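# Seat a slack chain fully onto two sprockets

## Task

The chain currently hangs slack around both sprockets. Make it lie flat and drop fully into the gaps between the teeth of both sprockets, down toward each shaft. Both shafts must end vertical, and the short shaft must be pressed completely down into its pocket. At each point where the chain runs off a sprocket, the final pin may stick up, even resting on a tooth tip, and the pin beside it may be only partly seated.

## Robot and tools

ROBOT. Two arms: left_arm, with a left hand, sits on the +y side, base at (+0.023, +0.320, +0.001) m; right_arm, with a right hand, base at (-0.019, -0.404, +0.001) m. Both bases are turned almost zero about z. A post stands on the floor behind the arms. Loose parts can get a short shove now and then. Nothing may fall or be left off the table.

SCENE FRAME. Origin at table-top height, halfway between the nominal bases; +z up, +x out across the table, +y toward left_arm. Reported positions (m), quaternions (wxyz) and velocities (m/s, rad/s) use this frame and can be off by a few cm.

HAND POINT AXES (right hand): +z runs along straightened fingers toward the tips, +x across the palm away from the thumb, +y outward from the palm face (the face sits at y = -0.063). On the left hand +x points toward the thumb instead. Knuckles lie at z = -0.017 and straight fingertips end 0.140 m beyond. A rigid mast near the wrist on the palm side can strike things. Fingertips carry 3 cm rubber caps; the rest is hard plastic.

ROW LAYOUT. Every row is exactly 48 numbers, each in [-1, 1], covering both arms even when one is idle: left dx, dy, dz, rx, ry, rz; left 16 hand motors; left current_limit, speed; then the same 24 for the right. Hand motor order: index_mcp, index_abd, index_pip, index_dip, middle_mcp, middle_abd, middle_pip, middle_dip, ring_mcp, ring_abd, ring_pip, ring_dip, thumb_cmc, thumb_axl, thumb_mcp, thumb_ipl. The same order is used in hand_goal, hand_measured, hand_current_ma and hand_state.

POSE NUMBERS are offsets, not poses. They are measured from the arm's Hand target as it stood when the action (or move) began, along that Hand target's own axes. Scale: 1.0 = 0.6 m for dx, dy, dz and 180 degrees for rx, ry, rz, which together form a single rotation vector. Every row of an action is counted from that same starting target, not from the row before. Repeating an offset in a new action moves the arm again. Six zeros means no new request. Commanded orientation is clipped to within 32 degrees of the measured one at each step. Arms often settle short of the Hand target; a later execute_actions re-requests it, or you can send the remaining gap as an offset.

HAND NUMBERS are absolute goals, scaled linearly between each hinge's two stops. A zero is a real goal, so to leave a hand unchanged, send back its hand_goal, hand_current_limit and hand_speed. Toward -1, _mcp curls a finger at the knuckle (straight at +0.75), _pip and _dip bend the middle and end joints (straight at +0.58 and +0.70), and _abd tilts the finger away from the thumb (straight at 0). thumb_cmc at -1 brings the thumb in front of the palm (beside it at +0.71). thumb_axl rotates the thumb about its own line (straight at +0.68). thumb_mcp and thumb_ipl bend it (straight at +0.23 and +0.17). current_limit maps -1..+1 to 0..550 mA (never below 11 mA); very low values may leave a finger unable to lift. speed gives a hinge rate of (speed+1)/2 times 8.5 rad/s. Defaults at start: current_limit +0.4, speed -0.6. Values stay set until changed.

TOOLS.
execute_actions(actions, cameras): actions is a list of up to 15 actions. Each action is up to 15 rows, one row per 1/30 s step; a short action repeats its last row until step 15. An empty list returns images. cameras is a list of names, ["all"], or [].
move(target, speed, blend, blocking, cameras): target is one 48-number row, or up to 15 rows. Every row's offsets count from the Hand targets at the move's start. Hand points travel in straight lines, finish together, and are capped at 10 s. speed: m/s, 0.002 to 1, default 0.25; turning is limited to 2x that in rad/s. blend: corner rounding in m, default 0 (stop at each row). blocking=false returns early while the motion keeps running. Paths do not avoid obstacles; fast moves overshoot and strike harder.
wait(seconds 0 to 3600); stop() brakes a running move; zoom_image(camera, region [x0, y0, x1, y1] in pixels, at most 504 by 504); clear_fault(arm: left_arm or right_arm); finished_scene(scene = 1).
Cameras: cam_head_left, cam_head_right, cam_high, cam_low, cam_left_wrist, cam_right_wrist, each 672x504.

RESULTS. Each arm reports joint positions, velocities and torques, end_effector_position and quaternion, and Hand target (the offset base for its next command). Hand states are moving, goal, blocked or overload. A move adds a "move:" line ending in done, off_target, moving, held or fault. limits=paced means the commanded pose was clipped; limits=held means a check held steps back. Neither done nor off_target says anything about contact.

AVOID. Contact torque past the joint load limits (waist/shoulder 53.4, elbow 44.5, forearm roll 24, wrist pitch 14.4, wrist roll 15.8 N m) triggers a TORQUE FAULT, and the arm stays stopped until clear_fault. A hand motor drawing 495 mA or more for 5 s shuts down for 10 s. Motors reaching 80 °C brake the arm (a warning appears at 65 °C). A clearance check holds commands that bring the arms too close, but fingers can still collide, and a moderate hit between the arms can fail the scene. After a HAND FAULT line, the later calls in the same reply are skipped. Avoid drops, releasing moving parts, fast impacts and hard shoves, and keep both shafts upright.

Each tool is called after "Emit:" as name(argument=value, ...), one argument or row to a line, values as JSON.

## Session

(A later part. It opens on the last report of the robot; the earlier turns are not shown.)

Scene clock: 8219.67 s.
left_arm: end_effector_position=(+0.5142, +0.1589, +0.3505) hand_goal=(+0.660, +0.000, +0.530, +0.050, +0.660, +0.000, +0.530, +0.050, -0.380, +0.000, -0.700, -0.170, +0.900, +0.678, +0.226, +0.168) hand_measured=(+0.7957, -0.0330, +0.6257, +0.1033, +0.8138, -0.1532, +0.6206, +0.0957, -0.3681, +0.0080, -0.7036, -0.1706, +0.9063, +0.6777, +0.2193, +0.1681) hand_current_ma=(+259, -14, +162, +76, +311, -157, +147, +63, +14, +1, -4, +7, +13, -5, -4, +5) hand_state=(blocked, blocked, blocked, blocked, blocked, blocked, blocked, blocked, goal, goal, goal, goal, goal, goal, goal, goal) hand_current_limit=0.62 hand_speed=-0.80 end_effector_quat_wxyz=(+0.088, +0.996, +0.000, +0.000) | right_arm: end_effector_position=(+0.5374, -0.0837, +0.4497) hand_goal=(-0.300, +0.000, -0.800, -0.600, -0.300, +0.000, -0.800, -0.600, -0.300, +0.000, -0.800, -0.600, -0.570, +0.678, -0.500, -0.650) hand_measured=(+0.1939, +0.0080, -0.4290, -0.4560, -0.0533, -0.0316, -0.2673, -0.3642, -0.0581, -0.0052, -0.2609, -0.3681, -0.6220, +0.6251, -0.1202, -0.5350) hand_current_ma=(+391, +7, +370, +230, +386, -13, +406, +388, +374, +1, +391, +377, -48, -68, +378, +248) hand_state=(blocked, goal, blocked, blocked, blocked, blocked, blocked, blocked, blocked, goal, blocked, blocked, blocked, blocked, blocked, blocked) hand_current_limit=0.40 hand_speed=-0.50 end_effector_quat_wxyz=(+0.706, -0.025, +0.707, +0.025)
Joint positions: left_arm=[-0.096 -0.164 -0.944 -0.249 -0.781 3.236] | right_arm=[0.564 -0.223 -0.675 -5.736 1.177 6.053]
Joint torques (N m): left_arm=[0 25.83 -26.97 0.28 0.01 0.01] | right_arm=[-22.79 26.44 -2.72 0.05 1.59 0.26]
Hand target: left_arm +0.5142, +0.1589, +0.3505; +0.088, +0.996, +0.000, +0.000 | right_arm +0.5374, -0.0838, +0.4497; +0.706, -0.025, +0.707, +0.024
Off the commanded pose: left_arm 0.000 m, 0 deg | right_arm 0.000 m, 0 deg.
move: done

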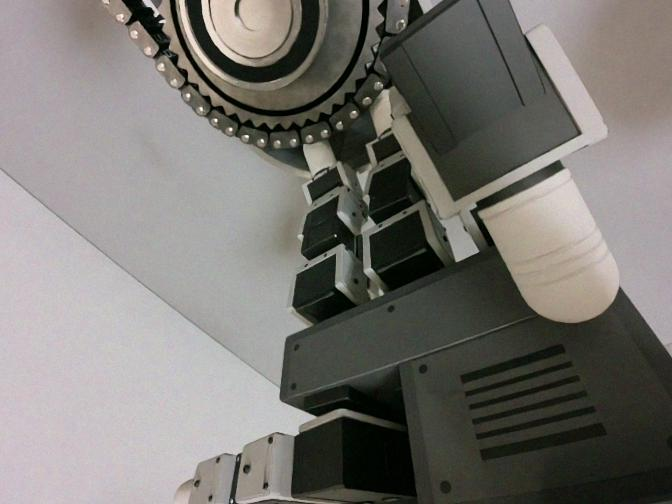

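Emit:
move(
  target=[
    [0,-0.0008,0.0049,0,0,0,0.72,0,0.57,0.05,0.72,0,0.57,0.05,-0.38,0,-0.7,-0.17,0.9,0.678,0.226,0.168,0.62,-0.8,0,0,0,0,0,0,-0.3,0,-0.8,-0.6,-0.3,0,-0.8,-0.6,-0.3,0,-0.8,-0.6,-0.571,0.678,-0.5,-0.65,0.4,-0.5],
    [0,-0.0017,0.0099,0,0,0,0.72,0,0.57,0.05,0.72,0,0.57,0.05,-0.38,0,-0.7,-0.17,0.9,0.678,0.226,0.168,0.62,-0.8,0,0,0,0,0,0,-0.3,0,-0.8,-0.6,-0.3,0,-0.8,-0.6,-0.3,0,-0.8,-0.6,-0.571,0.678,-0.5,-0.65,0.4,-0.5],
  ],
  speed=0.02,
  cameras=["cam_left_wrist"],
)

Emit:
zoom_image(
  camera="cam_left_wrist",
  region=[180, 90, 320, 180],
)

Emit:
zoom_image(
  camera="cam_left_wrist",
  region=[300, 30, 400, 150],
)

Scene clock: 8231.30 s.
left_arm: end_effector_position=(+0.5142, +0.1589, +0.3445) hand_goal=(+0.720, +0.000, +0.570, +0.050, +0.720, +0.000, +0.570, +0.050, -0.380, +0.000, -0.700, -0.170, +0.900, +0.678, +0.226, +0.168) hand_measured=(+0.7969, -0.0096, +0.6244, +0.0728, +0.8198, -0.1517, +0.6270, +0.0664, -0.3681, +0.0080, -0.7036, -0.1706, +0.9063, +0.6767, +0.2183, +0.1672) hand_current_ma=(+126, +4, +83, +28, +183, -153, +81, +22, +13, +2, -4, +10, +11, -4, -8, -6) hand_state=(blocked, goal, blocked, blocked, blocked, blocked, blocked, goal, goal, goal, goal, goal, goal, goal, goal, goal) hand_current_limit=0.62 hand_speed=-0.80 end_effector_quat_wxyz=(+0.088, +0.996, +0.000, +0.000) | right_arm: end_effector_position=(+0.5374, -0.0837, +0.4497) hand_goal=(-0.300, +0.000, -0.800, -0.600, -0.300, +0.000, -0.800, -0.600, -0.300, +0.000, -0.800, -0.600, -0.570, +0.678, -0.500, -0.650) hand_measured=(+0.1927, +0.0080, -0.4290, -0.4534, -0.0557, -0.0316, -0.2673, -0.3642, -0.0581, -0.0052, -0.2596, -0.3668, -0.6220, +0.6251, -0.1202, -0.5350) hand_current_ma=(+398, -9, +388, +222, +393, -32, +394, +387, +374, -10, +392, +387, -43, -65, +380, +256) hand_state=(blocked, goal, blocked, blocked, blocked, blocked, blocked, blocked, blocked, goal, blocked, blocked, blocked, blocked, blocked, blocked) hand_current_limit=0.40 hand_speed=-0.50 end_effector_quat_wxyz=(+0.706, -0.025, +0.707, +0.025)
Joint positions: left_arm=[-0.096 -0.171 -0.938 -0.253 -0.768 3.241] | right_arm=[0.564 -0.223 -0.675 -5.736 1.177 6.053]
Joint torques (N m): left_arm=[0 25.98 -19.72 0.27 0.01 0.01] | right_arm=[-24.26 26.44 -3.09 0.05 1.59 0.26]
Hand target: left_arm +0.5142, +0.1589, +0.3445; +0.088, +0.996, +0.000, +0.000 | right_arm +0.5374, -0.0838, +0.4497; +0.706, -0.025, +0.707, +0.024
Off the commanded pose: left_arm 0.000 m, 0 deg | right_arm 0.000 m, 0 deg.
move: done

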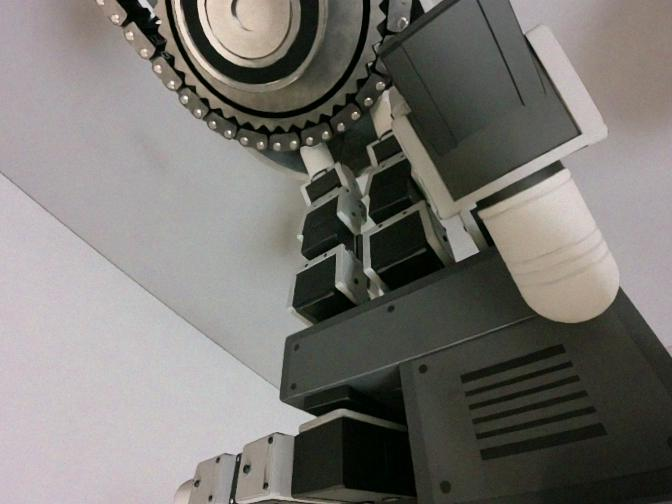

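Scaled by 3.600.

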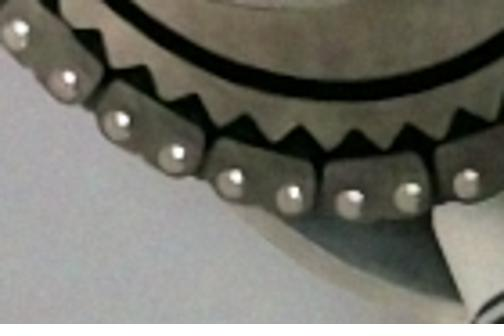

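Scaled by 4.200.

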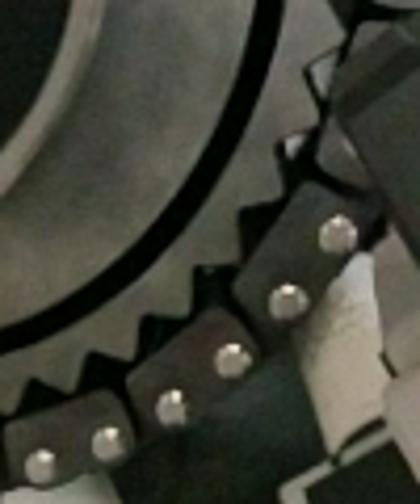

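Emit:
move(
  target=[
    [0,0,0,0,0,0,0.78,0,0.6,0.45,0.78,0,0.6,0.45,-0.38,0,-0.7,-0.17,0.9,0.678,0.226,0.168,0.62,-0.8,0,0,0,0,0,0,-0.3,0,-0.8,-0.6,-0.3,0,-0.8,-0.6,-0.3,0,-0.8,-0.6,-0.571,0.678,-0.5,-0.65,0.4,-0.5],
  ],
  speed=0.02,
  cameras=["cam_left_wrist"],
)

Emit:
zoom_image(
  camera="cam_left_wrist",
  region=[180, 90, 320, 180],
)

Emit:
zoom_image(
  camera="cam_left_wrist",
  region=[300, 30, 400, 150],
)

Scene clock: 8238.80 s.
left_arm: end_effector_position=(+0.5142, +0.1589, +0.3445) hand_goal=(+0.780, +0.000, +0.600, +0.450, +0.780, +0.000, +0.600, +0.450, -0.380, +0.000, -0.700, -0.170, +0.900, +0.678, +0.226, +0.168) hand_measured=(+0.7764, -0.0066, +0.6013, +0.4461, +0.7848, -0.0096, +0.6052, +0.4473, -0.3681, +0.0080, -0.7036, -0.1706, +0.9076, +0.6777, +0.2193, +0.1672) hand_current_ma=(+3, +7, +6, +0, +16, +5, +4, +4, +11, +1, +2, +4, +17, -1, -6, +5) hand_state=(goal, goal, goal, goal, goal, goal, goal, goal, goal, goal, goal, goal, goal, goal, goal, goal) hand_current_limit=0.62 hand_speed=-0.80 end_effector_quat_wxyz=(+0.088, +0.996, +0.000, +0.000) | right_arm: end_effector_position=(+0.5374, -0.0837, +0.4497) hand_goal=(-0.300, +0.000, -0.800, -0.600, -0.300, +0.000, -0.800, -0.600, -0.300, +0.000, -0.800, -0.600, -0.570, +0.678, -0.500, -0.650) hand_measured=(+0.1927, +0.0080, -0.4277, -0.4547, -0.0545, -0.0316, -0.2673, -0.3630, -0.0594, -0.0037, -0.2596, -0.3681, -0.6207, +0.6251, -0.1192, -0.5350) hand_current_ma=(+398, +0, +378, +220, +396, -16, +373, +376, +388, -21, +390, +378, -50, -63, +388, +259) hand_state=(blocked, goal, blocked, blocked, blocked, blocked, blocked, blocked, blocked, goal, blocked, blocked, blocked, blocked, blocked, blocked) hand_current_limit=0.40 hand_speed=-0.50 end_effector_quat_wxyz=(+0.706, -0.025, +0.707, +0.025)
Joint positions: left_arm=[-0.096 -0.171 -0.938 -0.253 -0.768 3.241] | right_arm=[0.564 -0.223 -0.675 -5.736 1.177 6.053]
Joint torques (N m): left_arm=[0 25.99 -19.72 0.27 0.02 0.01] | right_arm=[-24.35 26.44 -2.88 0.05 1.59 0.26]
Hand target: left_arm +0.5142, +0.1589, +0.3445; +0.088, +0.996, +0.000, +0.000 | right_arm +0.5374, -0.0838, +0.4497; +0.706, -0.025, +0.707, +0.024
Off the commanded pose: left_arm 0.000 m, 0 deg | right_arm 0.000 m, 0 deg.
move: done

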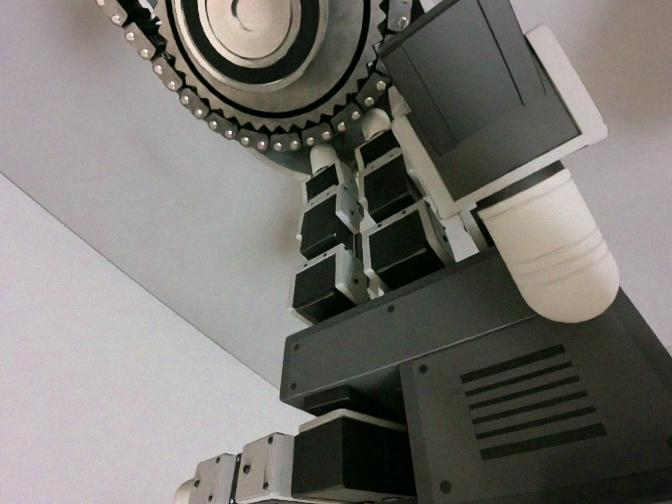

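Scaled by 3.600.

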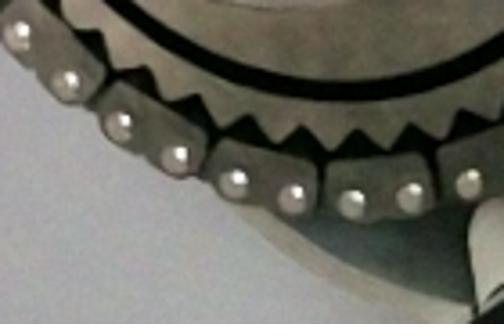

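Scaled by 4.200.

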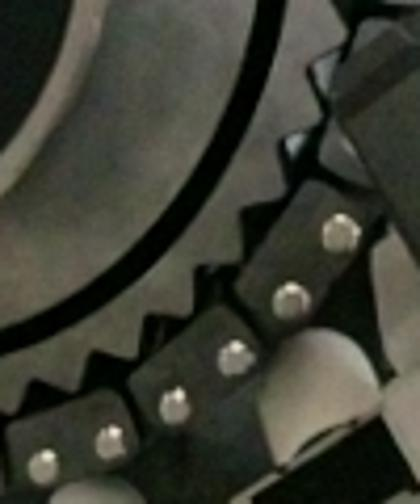

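Emit:
move(
  target=[
    [0,0,0,0,0,0,0.78,0,0.6,0.45,0.78,0,0.6,0.45,-0.38,0,-0.7,-0.17,0.9,0.678,0.226,0.168,0.6,-0.6,0,0.0063,0,0,0,0,-0.3,0,-0.8,-0.6,-0.3,0,-0.8,-0.6,-0.3,0,-0.8,-0.6,-0.571,0.678,-0.5,-0.65,0.4,-0.5],
    [0,0,0,0,0,0,0.78,0,0.6,0.45,0.78,0,0.6,0.45,-0.38,0,-0.7,-0.17,0.9,0.678,0.226,0.168,0.6,-0.6,0,0.0063,0,0,0,0,0.4,0,0,0.2,0.4,0,0,0.2,0.4,0,0,0.2,-0.571,0.678,0.1,0,0.4,-0.6],
    [0,0,0,0,0,0,0.78,0,0.6,0.45,0.78,0,0.6,0.45,-0.38,0,-0.7,-0.17,0.9,0.678,0.226,0.168,0.6,-0.6,0,0.0063,0,0,0,0,0.75,0,0.58,0.7,0.75,0,0.58,0.7,0.75,0,0.58,0.7,0.714,0.678,0.226,0.168,0.6,-0.3],
  ],
  speed=0.03,
  cameras=["cam_left_wrist","cam_low"],
)

Emit:
zoom_image(
  camera="cam_left_wrist",
  region=[180, 90, 320, 180],
)

Scene clock: 8259.63 s.
left_arm: end_effector_position=(+0.5142, +0.1589, +0.3445) hand_goal=(+0.780, +0.000, +0.600, +0.450, +0.780, +0.000, +0.600, +0.450, -0.380, +0.000, -0.700, -0.170, +0.900, +0.678, +0.226, +0.168) hand_measured=(+0.7764, -0.0066, +0.6013, +0.4461, +0.7848, -0.0110, +0.6052, +0.4486, -0.3681, +0.0080, -0.7036, -0.1719, +0.9063, +0.6767, +0.2193, +0.1681) hand_current_ma=(+2, +5, +5, +4, +12, +2, +3, +6, +13, +1, -1, +5, +14, -5, -11, -1) hand_state=(goal, goal, goal, goal, goal, goal, goal, goal, goal, goal, goal, goal, goal, goal, goal, goal) hand_current_limit=0.60 hand_speed=-0.60 end_effector_quat_wxyz=(+0.088, +0.996, +0.000, +0.000) | right_arm: end_effector_position=(+0.5371, -0.0800, +0.4496) hand_goal=(+0.750, +0.000, +0.580, +0.700, +0.750, +0.000, +0.580, +0.700, +0.750, +0.000, +0.580, +0.700, +0.714, +0.678, +0.226, +0.168) hand_measured=(+0.7559, -0.0052, +0.5859, +0.7060, +0.7547, -0.0242, +0.5859, +0.7060, +0.7559, -0.0037, +0.5859, +0.7060, +0.7205, +0.6725, +0.2311, +0.1719) hand_current_ma=(+5, -1, +6, +6, +2, -22, +10, +2, +1, -8, +9, -14, +3, -7, -2, +12) hand_state=(goal, goal, goal, goal, goal, blocked, goal, goal, goal, goal, goal, goal, goal, goal, goal, goal) hand_current_limit=0.60 hand_speed=-0.30 end_effector_quat_wxyz=(+0.706, -0.025, +0.707, +0.024)
Joint positions: left_arm=[-0.096 -0.171 -0.938 -0.253 -0.768 3.241] | right_arm=[0.572 -0.227 -0.68 -5.727 1.178 6.049]
Joint torques (N m): left_arm=[0 25.99 -19.72 0.27 0.02 0.01] | right_arm=[0 26.55 -18.51 -0.05 1.67 0.05]
Hand target: left_arm +0.5142, +0.1589, +0.3445; +0.088, +0.996, +0.000, +0.000 | right_arm +0.5371, -0.0800, +0.4497; +0.706, -0.025, +0.707, +0.024
Off the commanded pose: left_arm 0.000 m, 0 deg | right_arm 0.000 m, 0 deg.
move: done
Images, in order (width x height): cam_low 672x504, cam_left_wrist 672x504.

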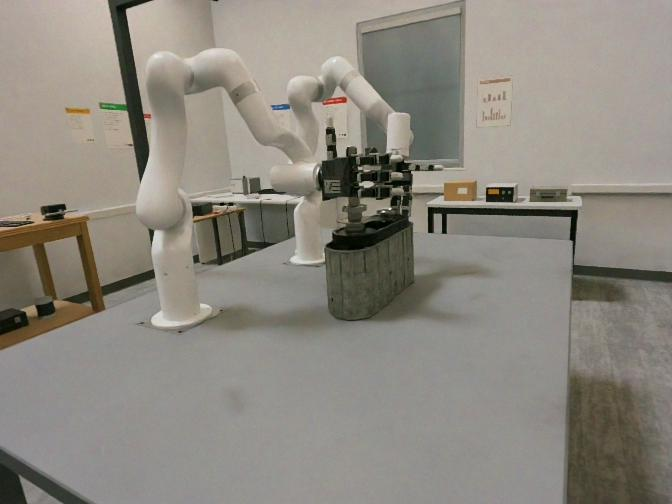

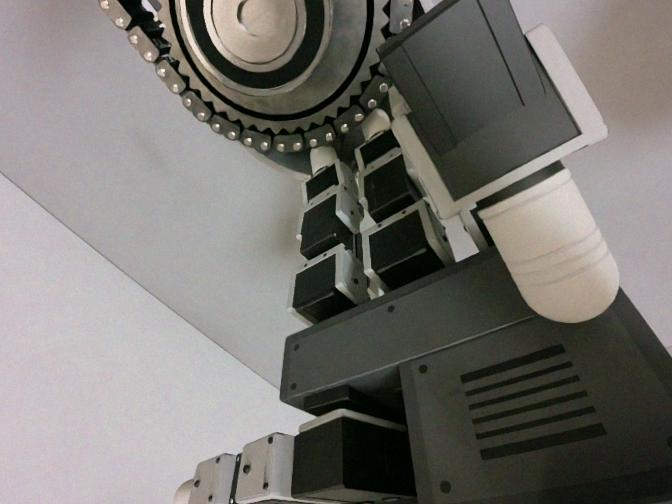

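Scaled by 3.600.

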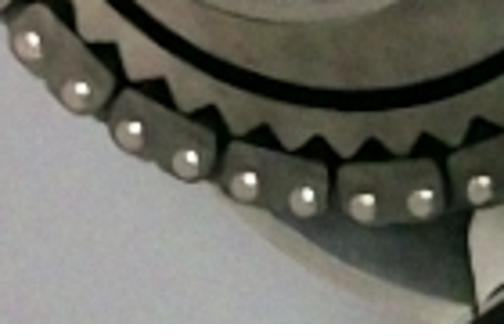

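Emit:
move(
  target=[
    [0,0,0,0,0,0,0.78,0,0.6,0.45,0.78,0,0.6,0.45,-0.38,0,-0.7,-0.17,0.9,0.678,0.226,0.168,0.6,-0.6,0,0,-0.4,0,0,0,0.75,0,0.58,0.7,0.75,0,0.58,0.7,0.75,0,0.58,0.7,0.714,0.678,0.226,0.168,0.6,-0.3],
  ],
  speed=0.2,
)

Emit:
move(
  target=[
    [0,0,0,0,0,0,0.78,0,0.6,0.45,0.78,0,0.6,0.45,-0.38,0,-0.7,-0.17,0.9,0.678,0.226,0.168,0.6,-0.6,0,0,0,0,0,-0.5,0.75,0,0.58,0.7,0.75,0,0.58,0.7,0.75,0,0.58,0.7,0.714,0.678,0.226,0.168,0.6,-0.3],
  ],
  speed=0.2,
)

Scene clock: 8269.07 s.
left_arm: end_effector_position=(+0.5142, +0.1589, +0.3445) hand_goal=(+0.780, +0.000, +0.600, +0.450, +0.780, +0.000, +0.600, +0.450, -0.380, +0.000, -0.700, -0.170, +0.900, +0.678, +0.226, +0.168) hand_measured=(+0.7764, -0.0066, +0.6013, +0.4473, +0.7848, -0.0096, +0.6065, +0.4473, -0.3681, +0.0080, -0.7036, -0.1706, +0.9063, +0.6777, +0.2183, +0.1681) hand_current_ma=(+0, +8, +13, +5, +14, +1, +7, +6, +15, +5, +3, +9, +18, -3, +0, +0) hand_state=(goal, goal, goal, goal, goal, goal, goal, goal, goal, goal, goal, goal, goal, goal, goal, goal) hand_current_limit=0.60 hand_speed=-0.60 end_effector_quat_wxyz=(+0.088, +0.996, +0.000, +0.000) | right_arm: end_effector_position=(+0.2977, -0.0967, +0.4498) hand_goal=(+0.750, +0.000, +0.580, +0.700, +0.750, +0.000, +0.580, +0.700, +0.750, +0.000, +0.580, +0.700, +0.714, +0.678, +0.226, +0.168) hand_measured=(+0.7535, -0.0052, +0.5859, +0.7060, +0.7547, -0.0242, +0.5847, +0.7073, +0.7559, -0.0052, +0.5859, +0.7047, +0.7205, +0.6735, +0.2302, +0.1719) hand_current_ma=(+20, +2, +17, +14, -15, -29, +14, +12, -21, -6, -1, -1, +0, +15, +21, -6) hand_state=(goal, goal, goal, goal, goal, blocked, goal, goal, goal, goal, goal, goal, goal, goal, goal, goal) hand_current_limit=0.60 hand_speed=-0.30 end_effector_quat_wxyz=(+0.706, -0.025, +0.707, +0.024)
Joint positions: left_arm=[-0.096 -0.171 -0.938 -0.253 -0.768 3.241] | right_arm=[1.102 0.235 -0.221 -5.197 1.345 5.883]
Joint torques (N m): left_arm=[0 25.99 -19.72 0.27 0.02 0.01] | right_arm=[0 9.73 -18.19 -0.48 1.58 -1.61]
Hand target: left_arm +0.5142, +0.1589, +0.3445; +0.088, +0.996, +0.000, +0.000 | right_arm +0.2977, -0.0967, +0.4498; +0.706, -0.025, +0.707, +0.024
Off the commanded pose: left_arm 0.000 m, 0 deg | right_arm 0.000 m, 0 deg.
move: done

Scene clock: 8273.50 s.
left_arm: end_effector_position=(+0.5142, +0.1589, +0.3445) hand_goal=(+0.780, +0.000, +0.600, +0.450, +0.780, +0.000, +0.600, +0.450, -0.380, +0.000, -0.700, -0.170, +0.900, +0.678, +0.226, +0.168) hand_measured=(+0.7776, -0.0066, +0.6001, +0.4461, +0.7848, -0.0081, +0.6065, +0.4473, -0.3669, +0.0080, -0.7036, -0.1719, +0.9063, +0.6767, +0.2183, +0.1681) hand_current_ma=(-3, +9, +11, +2, +15, +4, +5, +5, +8, -2, -2, +6, +17, -6, -2, -1) hand_state=(goal, goal, goal, goal, goal, goal, goal, goal, goal, goal, goal, goal, goal, goal, goal, goal) hand_current_limit=0.60 hand_speed=-0.60 end_effector_quat_wxyz=(+0.088, +0.996, +0.000, +0.000) | right_arm: end_effector_position=(+0.2977, -0.0967, +0.4498) hand_goal=(+0.750, +0.000, +0.580, +0.700, +0.750, +0.000, +0.580, +0.700, +0.750, +0.000, +0.580, +0.700, +0.714, +0.678, +0.226, +0.168) hand_measured=(+0.7342, -0.0052, +0.5770, +0.7022, +0.7378, -0.0096, +0.5795, +0.6996, +0.7378, -0.0037, +0.5808, +0.6983, +0.7016, +0.6725, +0.2302, +0.1719) hand_current_ma=(+10, -10, +6, +12, -6, -20, +1, +6, -1, +2, -5, -7, -2, -1, +4, +11) hand_state=(goal, goal, goal, goal, goal, goal, goal, goal, goal, goal, goal, goal, goal, goal, goal, goal) hand_current_limit=0.60 hand_speed=-0.30 end_effector_quat_wxyz=(+0.517, -0.517, +0.482, -0.482)
Joint positions: left_arm=[-0.096 -0.171 -0.938 -0.253 -0.768 3.241] | right_arm=[1.212 0.306 -0.464 -5.023 1.282 3.987]
Joint torques (N m): left_arm=[0 25.99 -19.72 0.27 0.02 0.01] | right_arm=[0 -1.69 -21.07 -0.91 1.28 -1.5]
Hand target: left_arm +0.5142, +0.1589, +0.3445; +0.088, +0.996, +0.000, +0.000 | right_arm +0.2977, -0.0967, +0.4498; +0.517, -0.518, +0.482, -0.482
Off the commanded pose: left_arm 0.000 m, 0 deg | right_arm 0.000 m, 0 deg.
move: done

Emit:
move(
  target=[
    [0,0,0,0,0,0,0.78,0,0.6,0.45,0.78,0,0.6,0.45,-0.38,0,-0.7,-0.17,0.9,0.678,0.226,0.168,0.6,-0.6,-0.0018,0,-0.1028,0,0.0222,0,0.75,0,0.58,0.7,0.75,0,0.58,0.7,0.75,0,0.58,0.7,0.714,0.678,0.226,0.168,0.6,-0.3],
  ],
  speed=0.2,
)

Emit:
move(
  target=[
    [0,0,0,0,0,0,0.78,0,0.6,0.45,0.78,0,0.6,0.45,-0.38,0,-0.7,-0.17,0.9,0.678,0.226,0.168,0.6,-0.6,0,0,0,-0.274,0.059,0.204,0.95,0,0.95,0.95,0.95,0,0.95,0.95,0.95,0,0.95,0.95,0.714,0.678,0.226,0.168,0.4,0],
  ],
  speed=0.25,
)

Scene clock: 8283.67 s.
left_arm: end_effector_position=(+0.5142, +0.1589, +0.3445) hand_goal=(+0.780, +0.000, +0.600, +0.450, +0.780, +0.000, +0.600, +0.450, -0.380, +0.000, -0.700, -0.170, +0.900, +0.678, +0.226, +0.168) hand_measured=(+0.7764, -0.0066, +0.6013, +0.4461, +0.7848, -0.0096, +0.6065, +0.4473, -0.3681, +0.0080, -0.7049, -0.1706, +0.9076, +0.6777, +0.2183, +0.1672) hand_current_ma=(+4, +7, +8, +3, +15, +4, +3, +5, +13, +5, +1, +6, +10, -7, -4, +1) hand_state=(goal, goal, goal, goal, goal, goal, goal, goal, goal, goal, goal, goal, goal, goal, goal, goal) hand_current_limit=0.60 hand_speed=-0.60 end_effector_quat_wxyz=(+0.088, +0.996, +0.000, +0.000) | right_arm: end_effector_position=(+0.2361, -0.1000, +0.4499) hand_goal=(+0.750, +0.000, +0.580, +0.700, +0.750, +0.000, +0.580, +0.700, +0.750, +0.000, +0.580, +0.700, +0.714, +0.678, +0.226, +0.168) hand_measured=(+0.7354, -0.0052, +0.5770, +0.7022, +0.7366, -0.0096, +0.5782, +0.6996, +0.7378, -0.0037, +0.5795, +0.6983, +0.7041, +0.6735, +0.2311, +0.1719) hand_current_ma=(-1, -5, -18, +5, -16, -3, -11, +7, -16, +4, +7, -13, -15, -7, +8, +20) hand_state=(goal, goal, goal, goal, goal, goal, goal, goal, goal, goal, goal, goal, goal, goal, goal, goal) hand_current_limit=0.60 hand_speed=-0.30 end_effector_quat_wxyz=(+0.500, -0.500, +0.500, -0.500)
Joint positions: left_arm=[-0.096 -0.171 -0.938 -0.253 -0.768 3.241] | right_arm=[1.44 0.316 -0.457 -4.801 1.484 3.942]
Joint torques (N m): left_arm=[0 25.99 -19.72 0.27 0.02 0.01] | right_arm=[0 9.36 -20.63 -1.14 1.23 -1.48]
Hand target: left_arm +0.5142, +0.1589, +0.3445; +0.088, +0.996, +0.000, +0.000 | right_arm +0.2361, -0.1000, +0.4499; +0.500, -0.500, +0.500, -0.500
Off the commanded pose: left_arm 0.000 m, 0 deg | right_arm 0.000 m, 0 deg.
move: done

Scene clock: 8286.43 s.
left_arm: end_effector_position=(+0.5142, +0.1589, +0.3445) hand_goal=(+0.780, +0.000, +0.600, +0.450, +0.780, +0.000, +0.600, +0.450, -0.380, +0.000, -0.700, -0.170, +0.900, +0.678, +0.226, +0.168) hand_measured=(+0.7776, -0.0066, +0.6013, +0.4461, +0.7860, -0.0096, +0.6065, +0.4473, -0.3681, +0.0080, -0.7036, -0.1706, +0.9076, +0.6767, +0.2193, +0.1672) hand_current_ma=(+0, +9, +8, +2, +12, +0, +3, +5, +11, +6, +0, +7, +15, -2, -8, +1) hand_state=(goal, goal, goal, goal, goal, goal, goal, goal, goal, goal, goal, goal, goal, goal, goal, goal) hand_current_limit=0.60 hand_speed=-0.60 end_effector_quat_wxyz=(+0.088, +0.996, +0.000, +0.000) | right_arm: end_effector_position=(+0.2361, -0.1000, +0.4499) hand_goal=(+0.950, +0.000, +0.950, +0.950, +0.950, +0.000, +0.950, +0.950, +0.950, +0.000, +0.950, +0.950, +0.714, +0.678, +0.226, +0.168) hand_measured=(+0.9283, -0.0037, +0.9516, +0.9544, +0.9319, -0.0081, +0.9516, +0.9531, +0.9332, -0.0052, +0.9516, +0.9531, +0.7029, +0.6735, +0.2242, +0.1672) hand_current_ma=(-20, -5, -6, +8, -29, -7, +5, +3, -4, +6, -2, -3, -6, -4, -9, -7) hand_state=(blocked, goal, goal, goal, goal, goal, goal, goal, goal, goal, goal, goal, goal, goal, goal, goal) hand_current_limit=0.40 hand_speed=0.00 end_effector_quat_wxyz=(+0.331, -0.436, +0.829, -0.115)
Joint positions: left_arm=[-0.096 -0.171 -0.938 -0.253 -0.768 3.241] | right_arm=[0.927 0.483 -0.608 -3.936 0.707 3.627]
Joint torques (N m): left_arm=[0 25.99 -19.72 0.27 0.02 0.01] | right_arm=[0 -5.71 -22.07 -1.18 -0.33 -1.51]
Hand target: left_arm +0.5142, +0.1589, +0.3445; +0.088, +0.996, +0.000, +0.000 | right_arm +0.2361, -0.1000, +0.4499; +0.331, -0.436, +0.829, -0.115
Off the commanded pose: left_arm 0.000 m, 0 deg | right_arm 0.000 m, 0 deg.
move: done

Emit:
move(
  target=[
    [0,0,0,0,0,0,0.78,0,0.6,0.45,0.78,0,0.6,0.45,-0.38,0,-0.7,-0.17,0.9,0.678,0.226,0.168,0.6,-0.6,0.1572,0.1673,0.2643,0,0,0,0.95,0,0.95,0.95,0.95,0,0.95,0.95,0.95,0,0.95,0.95,0.714,0.678,0.226,0.168,0.4,0],
  ],
  speed=0.2,
  cameras=["cam_right_wrist"],
)

Emit:
zoom_image(
  camera="cam_right_wrist",
  region=[500, 160, 672, 280],
)

Scene clock: 8294.27 s.
left_arm: end_effector_position=(+0.5142, +0.1589, +0.3445) hand_goal=(+0.780, +0.000, +0.600, +0.450, +0.780, +0.000, +0.600, +0.450, -0.380, +0.000, -0.700, -0.170, +0.900, +0.678, +0.226, +0.168) hand_measured=(+0.7764, -0.0066, +0.6013, +0.4461, +0.7860, -0.0096, +0.6052, +0.4486, -0.3681, +0.0080, -0.7036, -0.1719, +0.9063, +0.6767, +0.2183, +0.1681) hand_current_ma=(-2, +4, +10, +1, +14, +2, +2, +6, +13, +5, -1, +3, +11, -5, -9, -2) hand_state=(goal, goal, goal, goal, goal, goal, goal, goal, goal, goal, goal, goal, goal, goal, goal, goal) hand_current_limit=0.60 hand_speed=-0.60 end_effector_quat_wxyz=(+0.088, +0.996, +0.000, +0.000) | right_arm: end_effector_position=(+0.2362, -0.1002, +0.2398) hand_goal=(+0.950, +0.000, +0.950, +0.950, +0.950, +0.000, +0.950, +0.950, +0.950, +0.000, +0.950, +0.950, +0.714, +0.678, +0.226, +0.168) hand_measured=(+0.9295, -0.0052, +0.9504, +0.9544, +0.9332, -0.0081, +0.9504, +0.9531, +0.9344, -0.0052, +0.9504, +0.9531, +0.7029, +0.6725, +0.2232, +0.1672) hand_current_ma=(-10, +4, +1, +1, -13, -13, +1, -2, -13, -3, -10, -17, +1, +9, +3, +15) hand_state=(blocked, goal, goal, goal, goal, goal, goal, goal, goal, goal, goal, goal, goal, goal, goal, goal) hand_current_limit=0.40 hand_speed=0.00 end_effector_quat_wxyz=(+0.331, -0.436, +0.829, -0.115)
Joint positions: left_arm=[-0.096 -0.171 -0.938 -0.253 -0.768 3.241] | right_arm=[0.926 0.152 -0.312 -4.878 0.488 4.726]
Joint torques (N m): left_arm=[0 25.99 -19.72 0.27 0.02 0.01] | right_arm=[0 12.77 -18.3 -0.29 0.82 1.71]
Hand target: left_arm +0.5142, +0.1589, +0.3445; +0.088, +0.996, +0.000, +0.000 | right_arm +0.2362, -0.1002, +0.2398; +0.331, -0.436, +0.829, -0.115
Off the commanded pose: left_arm 0.000 m, 0 deg | right_arm 0.000 m, 0 deg.
move: done

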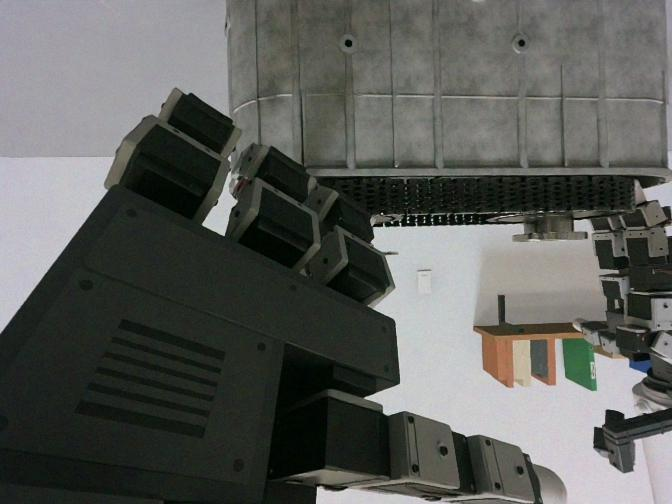

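Scaled by 2.930.

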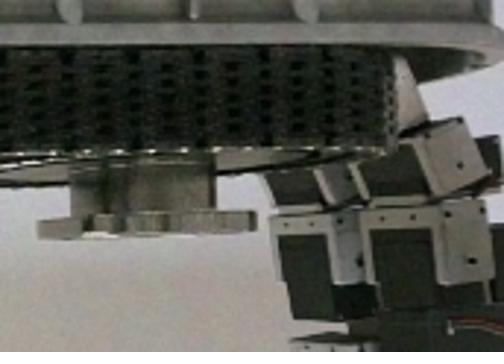

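Emit:
zoom_image(
  camera="cam_right_wrist",
  region=[590, 165, 660, 235],
)

Emit:
zoom_image(
  camera="cam_right_wrist",
  region=[480, 165, 600, 255],
)

Emit:
zoom_image(
  camera="cam_right_wrist",
  region=[310, 165, 490, 255],
)

Scaled by 7.200.

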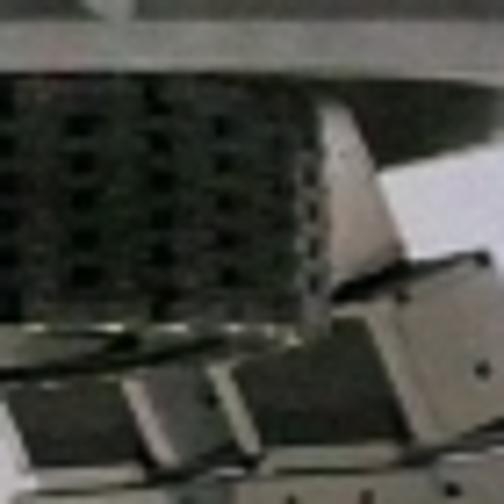

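Scaled by 4.200.

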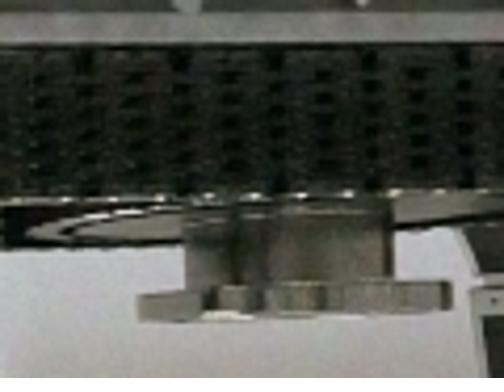

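Scaled by 2.800.

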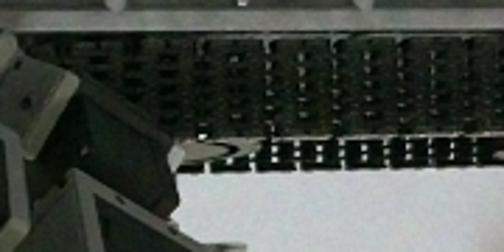

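Emit:
execute_actions(
  actions=[],
  cameras=["cam_left_wrist"],
)

Emit:
zoom_image(
  camera="cam_left_wrist",
  region=[210, 100, 280, 160],
)

Emit:
zoom_image(
  camera="cam_left_wrist",
  region=[270, 100, 340, 160],
)

Emit:
zoom_image(
  camera="cam_left_wrist",
  region=[330, 50, 400, 130],
)

Emit:
zoom_image(
  camera="cam_left_wrist",
  region=[90, 0, 220, 110],
)

Scene clock: 8330.97 s.
left_arm: end_effector_position=(+0.5142, +0.1589, +0.3445) hand_goal=(+0.780, +0.000, +0.600, +0.450, +0.780, +0.000, +0.600, +0.450, -0.380, +0.000, -0.700, -0.170, +0.900, +0.678, +0.226, +0.168) hand_measured=(+0.7776, -0.0066, +0.6013, +0.4461, +0.7860, -0.0081, +0.6052, +0.4473, -0.3681, +0.0080, -0.7036, -0.1706, +0.9063, +0.6777, +0.2183, +0.1672) hand_current_ma=(-1, +7, +10, +2, +15, +0, -1, +7, +9, -1, -3, +10, +10, -2, -6, +4) hand_state=(goal, goal, goal, goal, goal, goal, goal, goal, goal, goal, goal, goal, goal, goal, goal, goal) hand_current_limit=0.60 hand_speed=-0.60 end_effector_quat_wxyz=(+0.088, +0.996, +0.000, +0.000) | right_arm: end_effector_position=(+0.2362, -0.1002, +0.2398) hand_goal=(+0.950, +0.000, +0.950, +0.950, +0.950, +0.000, +0.950, +0.950, +0.950, +0.000, +0.950, +0.950, +0.714, +0.678, +0.226, +0.168) hand_measured=(+0.9295, -0.0052, +0.9504, +0.9544, +0.9319, -0.0081, +0.9504, +0.9531, +0.9344, -0.0052, +0.9504, +0.9531, +0.7029, +0.6735, +0.2242, +0.1672) hand_current_ma=(-4, +4, +19, +18, -4, -17, -8, +3, -26, -6, +17, -12, -17, -8, +6, +1) hand_state=(blocked, goal, goal, goal, goal, goal, goal, goal, goal, goal, goal, goal, goal, goal, goal, goal) hand_current_limit=0.40 hand_speed=0.00 end_effector_quat_wxyz=(+0.331, -0.436, +0.829, -0.115)
Joint positions: left_arm=[-0.096 -0.171 -0.938 -0.253 -0.768 3.241] | right_arm=[0.926 0.152 -0.312 -4.878 0.488 4.726]
Joint velocities: within noise
Joint torques (N m): left_arm=[0 25.99 -19.72 0.27 0.02 0.01] | right_arm=[0 12.77 -18.3 -0.29 0.82 0.03]
Motor temperatures (°C): left_arm=[29 30 35 31 34 30] | right_arm=[31 26 30 30 32 28]
Hand target: left_arm +0.5142, +0.1589, +0.3445; +0.088, +0.996, +0.000, +0.000 | right_arm +0.2362, -0.1002, +0.2398; +0.331, -0.436, +0.829, -0.115
Off the commanded pose: left_arm 0.000 m, 0 deg | right_arm 0.000 m, 0 deg.
Images, in order (width x height): cam_left_wrist 672x504.

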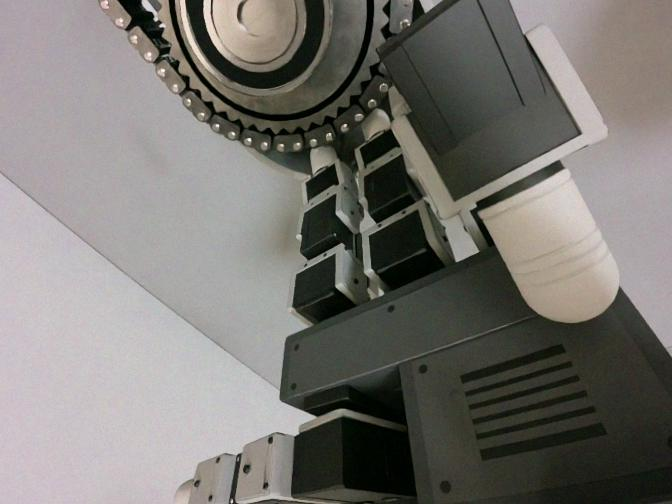

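Scaled by 7.200.

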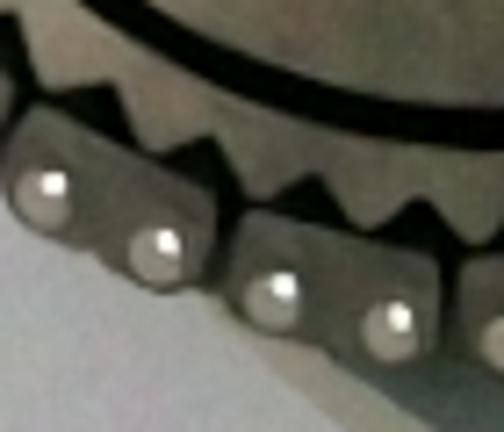

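Scaled by 7.200.

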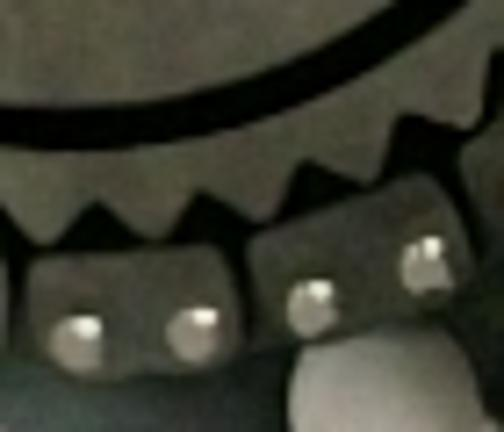

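Scaled by 6.300.

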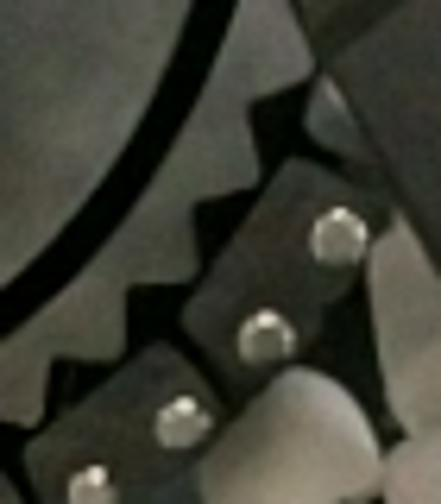

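Scaled by 3.877.

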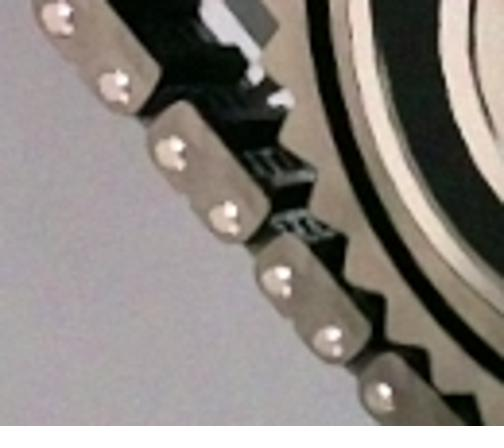

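Emit:
move(
  target=[
    [0,-0.0041,0.0230,0,0,0,0.75,0,0.58,0.487,0.75,0,0.58,0.487,-0.38,0,-0.7,-0.17,0.9,0.678,0.226,0.168,0.6,-0.5,0,0,0,0,0,0,0.95,0,0.95,0.95,0.95,0,0.95,0.95,0.95,0,0.95,0.95,0.714,0.678,0.226,0.168,0.4,0],
    [0,-0.0041,0.0230,0,0,0,0.72,0,0.56,0.1,0.72,0,0.56,0.1,-0.38,0,-0.7,-0.17,0.9,0.678,0.226,0.168,0.6,-0.6,0,0,0,0,0,0,0.95,0,0.95,0.95,0.95,0,0.95,0.95,0.95,0,0.95,0.95,0.714,0.678,0.226,0.168,0.4,0],
  ],
  speed=0.03,
  cameras=["cam_left_wrist"],
)

Emit:
zoom_image(
  camera="cam_left_wrist",
  region=[210, 20, 430, 220],
)

Scene clock: 8362.70 s.
left_arm: end_effector_position=(+0.5142, +0.1589, +0.3305) hand_goal=(+0.720, +0.000, +0.560, +0.100, +0.720, +0.000, +0.560, +0.100, -0.380, +0.000, -0.700, -0.170, +0.900, +0.678, +0.226, +0.168) hand_measured=(+0.7667, +0.0109, +0.5936, +0.1543, +0.7981, -0.0096, +0.6078, +0.1620, -0.3681, +0.0080, -0.7023, -0.1706, +0.9063, +0.6777, +0.2183, +0.1672) hand_current_ma=(+67, +16, +44, +83, +136, +1, +64, +92, +15, +3, +0, +6, +10, -1, -3, +1) hand_state=(blocked, goal, blocked, blocked, blocked, goal, blocked, blocked, goal, goal, goal, goal, goal, goal, goal, goal) hand_current_limit=0.60 hand_speed=-0.60 end_effector_quat_wxyz=(+0.088, +0.996, +0.000, +0.000) | right_arm: end_effector_position=(+0.2362, -0.1002, +0.2398) hand_goal=(+0.950, +0.000, +0.950, +0.950, +0.950, +0.000, +0.950, +0.950, +0.950, +0.000, +0.950, +0.950, +0.714, +0.678, +0.226, +0.168) hand_measured=(+0.9295, -0.0052, +0.9504, +0.9544, +0.9319, -0.0081, +0.9504, +0.9531, +0.9344, -0.0052, +0.9516, +0.9531, +0.7029, +0.6725, +0.2242, +0.1672) hand_current_ma=(-3, +13, +5, +7, -16, -3, +3, +7, -19, -3, -8, -7, +6, +0, +3, +15) hand_state=(blocked, goal, goal, goal, goal, goal, goal, goal, goal, goal, goal, goal, goal, goal, goal, goal) hand_current_limit=0.40 hand_speed=0.00 end_effector_quat_wxyz=(+0.331, -0.436, +0.829, -0.115)
Joint positions: left_arm=[-0.096 -0.188 -0.923 -0.262 -0.737 3.253] | right_arm=[0.926 0.152 -0.312 -4.879 0.488 4.726]
Joint torques (N m): left_arm=[0 26.36 -19.47 0.26 0.01 0.01] | right_arm=[0 12.77 -18.3 -0.29 0.82 0.03]
Hand target: left_arm +0.5142, +0.1589, +0.3305; +0.088, +0.996, +0.000, +0.000 | right_arm +0.2362, -0.1002, +0.2398; +0.331, -0.436, +0.829, -0.115
Off the commanded pose: left_arm 0.000 m, 0 deg | right_arm 0.000 m, 0 deg.
move: done

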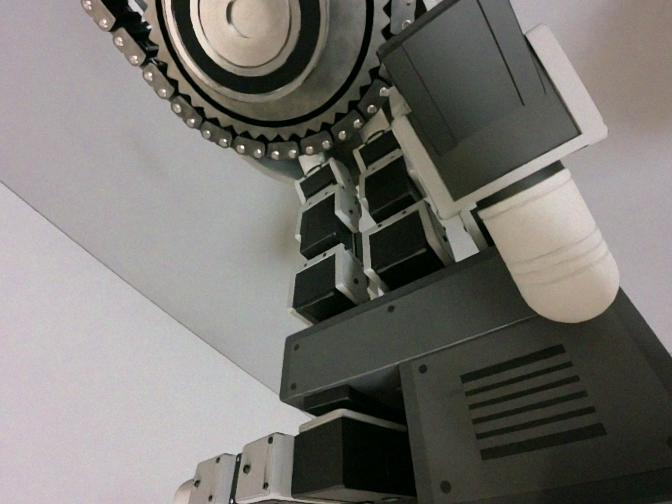

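Scaled by 2.291.

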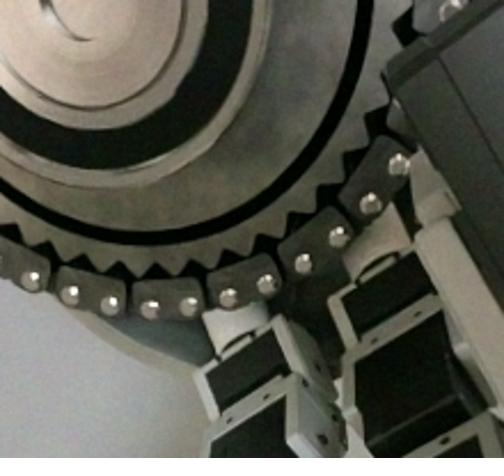

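Emit:
move(
  target=[
    [0,0,0,0,0,0,0.58,0,0.48,0.0,0.58,0,0.48,0.0,-0.38,0,-0.7,-0.17,0.9,0.678,0.226,0.168,0.6,-0.8,0,0,0,0,0,0,0.95,0,0.95,0.95,0.95,0,0.95,0.95,0.95,0,0.95,0.95,0.714,0.678,0.226,0.168,0.4,0],
    [0,0.0044,-0.0246,0,0,0,0.58,0,0.48,0.0,0.58,0,0.48,0.0,-0.38,0,-0.7,-0.17,0.9,0.678,0.226,0.168,0.6,-0.8,0,0,0,0,0,0,0.95,0,0.95,0.95,0.95,0,0.95,0.95,0.95,0,0.95,0.95,0.714,0.678,0.226,0.168,0.4,0],
  ],
  speed=0.02,
  cameras=["cam_left_wrist","cam_right_wrist"],
)

Emit:
zoom_image(
  camera="cam_left_wrist",
  region=[210, 20, 430, 220],
)

Emit:
zoom_image(
  camera="cam_right_wrist",
  region=[590, 165, 660, 235],
)

Emit:
zoom_image(
  camera="cam_right_wrist",
  region=[480, 165, 600, 255],
)

Scene clock: 8374.90 s.
left_arm: end_effector_position=(+0.5142, +0.1589, +0.3455) hand_goal=(+0.580, +0.000, +0.480, +0.000, +0.580, +0.000, +0.480, +0.000, -0.380, +0.000, -0.700, -0.170, +0.900, +0.678, +0.226, +0.168) hand_measured=(+0.7716, +0.0651, +0.6039, +0.1046, +0.8427, -0.0081, +0.6129, +0.1135, -0.3681, +0.0080, -0.7036, -0.1706, +0.9063, +0.6767, +0.2183, +0.1672) hand_current_ma=(+409, +57, +222, +182, +449, +1, +236, +200, +19, +0, +3, +9, +15, -3, -6, +1) hand_state=(blocked, blocked, blocked, blocked, blocked, goal, blocked, blocked, goal, goal, goal, goal, goal, goal, goal, goal) hand_current_limit=0.60 hand_speed=-0.80 end_effector_quat_wxyz=(+0.088, +0.996, +0.000, +0.000) | right_arm: end_effector_position=(+0.2362, -0.1002, +0.2398) hand_goal=(+0.950, +0.000, +0.950, +0.950, +0.950, +0.000, +0.950, +0.950, +0.950, +0.000, +0.950, +0.950, +0.714, +0.678, +0.226, +0.168) hand_measured=(+0.9295, -0.0052, +0.9504, +0.9544, +0.9319, -0.0066, +0.9504, +0.9544, +0.9344, -0.0037, +0.9504, +0.9544, +0.7029, +0.6735, +0.2232, +0.1681) hand_current_ma=(-9, +11, +5, +8, -14, -9, +7, -6, -25, +18, +8, +0, -8, +16, +7, +2) hand_state=(blocked, goal, goal, goal, goal, goal, goal, goal, goal, goal, goal, goal, goal, goal, goal, goal) hand_current_limit=0.40 hand_speed=0.00 end_effector_quat_wxyz=(+0.331, -0.436, +0.829, -0.115)
Joint positions: left_arm=[-0.096 -0.17 -0.939 -0.252 -0.77 3.24] | right_arm=[0.926 0.152 -0.312 -4.879 0.488 4.726]
Joint torques (N m): left_arm=[0 25.97 -26.43 0.27 -5.81 0.01] | right_arm=[0 12.77 -18.3 -0.29 0.82 0.03]
Hand target: left_arm +0.5142, +0.1589, +0.3455; +0.088, +0.996, +0.000, +0.000 | right_arm +0.2362, -0.1002, +0.2398; +0.331, -0.436, +0.829, -0.115
Off the commanded pose: left_arm 0.000 m, 0 deg | right_arm 0.000 m, 0 deg.
move: done

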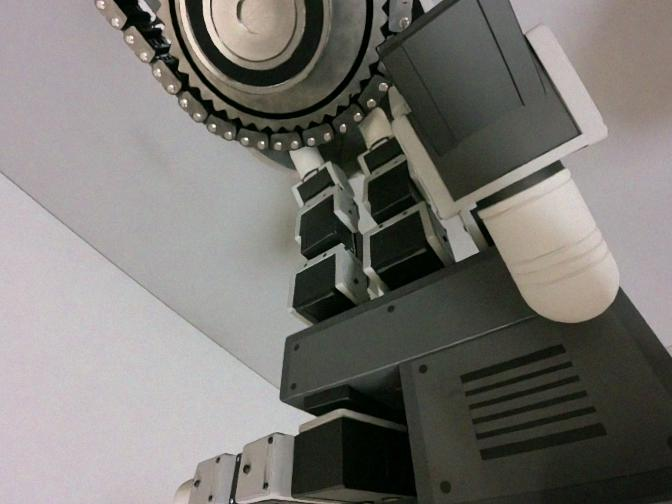

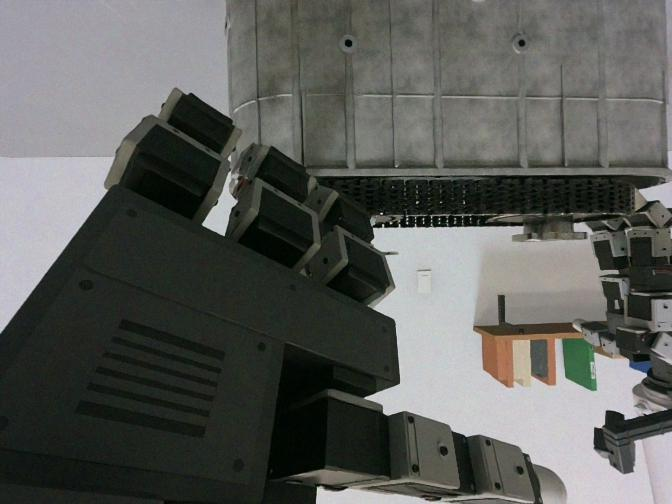

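Scaled by 2.291.

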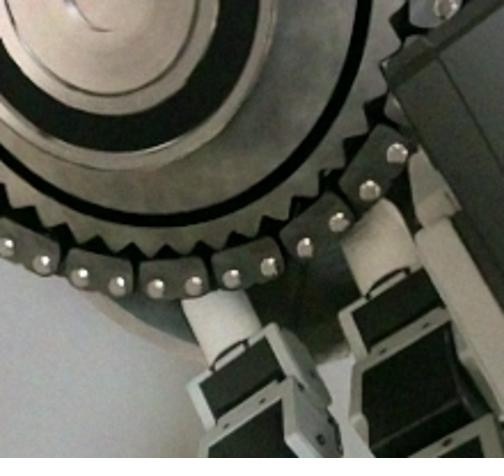

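Scaled by 7.200.

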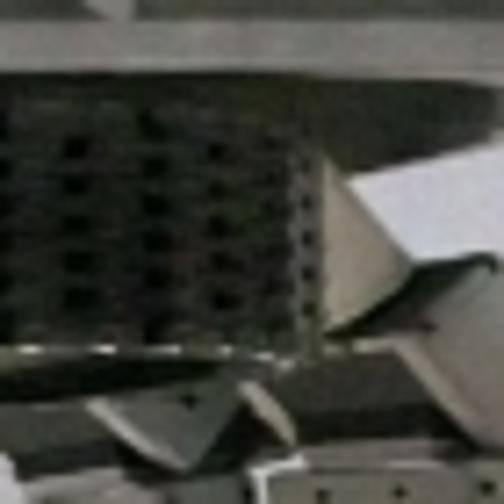

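Scaled by 4.200.

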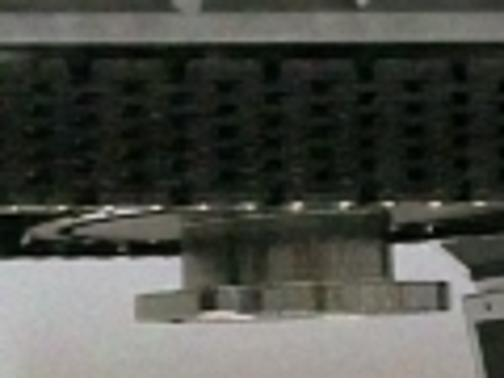

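Emit:
move(
  target=[
    [-0.0083,0,0,0,0,0,0.58,0,0.48,0.0,0.58,0,0.48,0.0,-0.38,0,-0.7,-0.17,0.9,0.678,0.226,0.168,0.6,-0.8,0,0,0,0,0,0,0.95,0,0.95,0.95,0.95,0,0.95,0.95,0.95,0,0.95,0.95,0.714,0.678,0.226,0.168,0.4,0],
  ],
  speed=0.02,
  cameras=["cam_left_wrist","cam_right_wrist"],
)

Emit:
zoom_image(
  camera="cam_left_wrist",
  region=[200, 80, 400, 180],
)

Emit:
zoom_image(
  camera="cam_right_wrist",
  region=[590, 165, 660, 235],
)

Scene clock: 8383.80 s.
left_arm: end_effector_position=(+0.5092, +0.1589, +0.3455) hand_goal=(+0.580, +0.000, +0.480, +0.000, +0.580, +0.000, +0.480, +0.000, -0.380, +0.000, -0.700, -0.170, +0.900, +0.678, +0.226, +0.168) hand_measured=(+0.7691, +0.0857, +0.6039, +0.1033, +0.8282, +0.0036, +0.6026, +0.0830, -0.3681, +0.0080, -0.7036, -0.1706, +0.9063, +0.6777, +0.2183, +0.1681) hand_current_ma=(+406, +85, +216, +177, +447, +14, +211, +129, +12, +3, -3, +4, +13, -5, -3, +6) hand_state=(blocked, blocked, blocked, blocked, blocked, goal, blocked, blocked, goal, goal, goal, goal, goal, goal, goal, goal) hand_current_limit=0.60 hand_speed=-0.80 end_effector_quat_wxyz=(+0.088, +0.996, +0.000, +0.000) | right_arm: end_effector_position=(+0.2362, -0.1002, +0.2398) hand_goal=(+0.950, +0.000, +0.950, +0.950, +0.950, +0.000, +0.950, +0.950, +0.950, +0.000, +0.950, +0.950, +0.714, +0.678, +0.226, +0.168) hand_measured=(+0.9283, -0.0052, +0.9516, +0.9531, +0.9332, -0.0081, +0.9516, +0.9544, +0.9344, -0.0052, +0.9516, +0.9531, +0.7029, +0.6735, +0.2242, +0.1681) hand_current_ma=(+2, +2, -4, +3, -14, +3, +8, -10, -29, -2, +5, -11, -10, +6, +8, +14) hand_state=(blocked, goal, goal, goal, goal, goal, goal, goal, goal, goal, goal, goal, goal, goal, goal, goal) hand_current_limit=0.40 hand_speed=0.00 end_effector_quat_wxyz=(+0.331, -0.436, +0.829, -0.115)
Joint positions: left_arm=[-0.097 -0.158 -0.925 -0.253 -0.768 3.24] | right_arm=[0.926 0.152 -0.312 -4.879 0.488 4.726]
Joint torques (N m): left_arm=[0 42.71 -19.73 0.27 0.02 0.01] | right_arm=[0 12.77 -18.3 -0.29 0.82 0.03]
Hand target: left_arm +0.5092, +0.1589, +0.3455; +0.088, +0.996, +0.000, +0.000 | right_arm +0.2362, -0.1002, +0.2398; +0.331, -0.436, +0.829, -0.115
Off the commanded pose: left_arm 0.000 m, 0 deg | right_arm 0.000 m, 0 deg.
move: done

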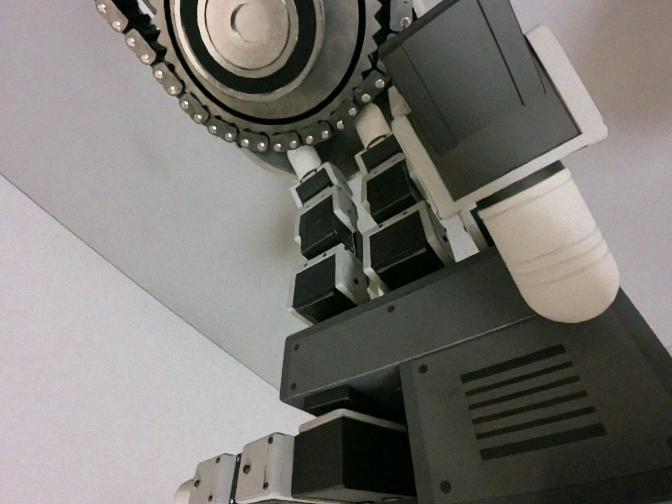

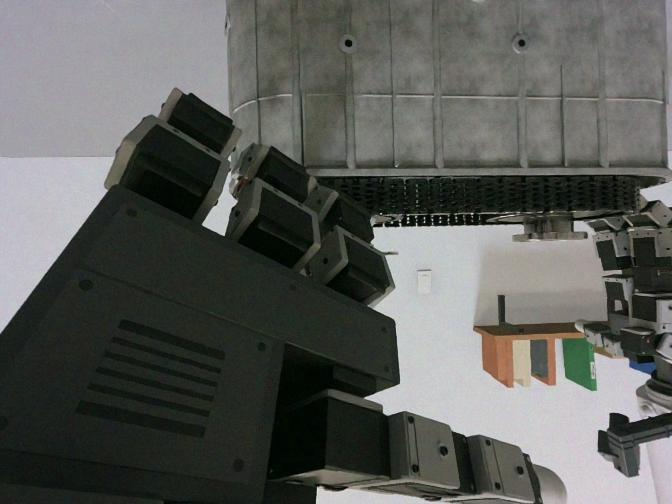

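Scaled by 2.520.

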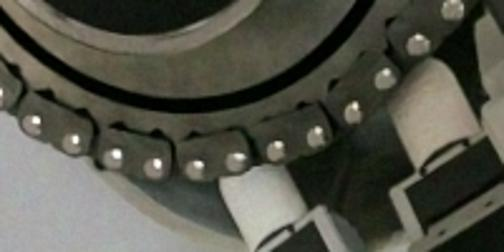

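Scaled by 7.200.

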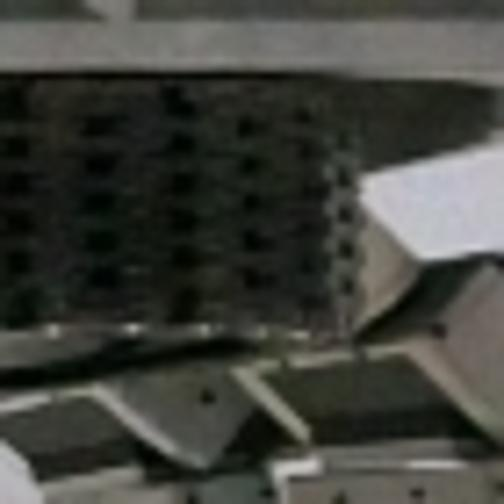

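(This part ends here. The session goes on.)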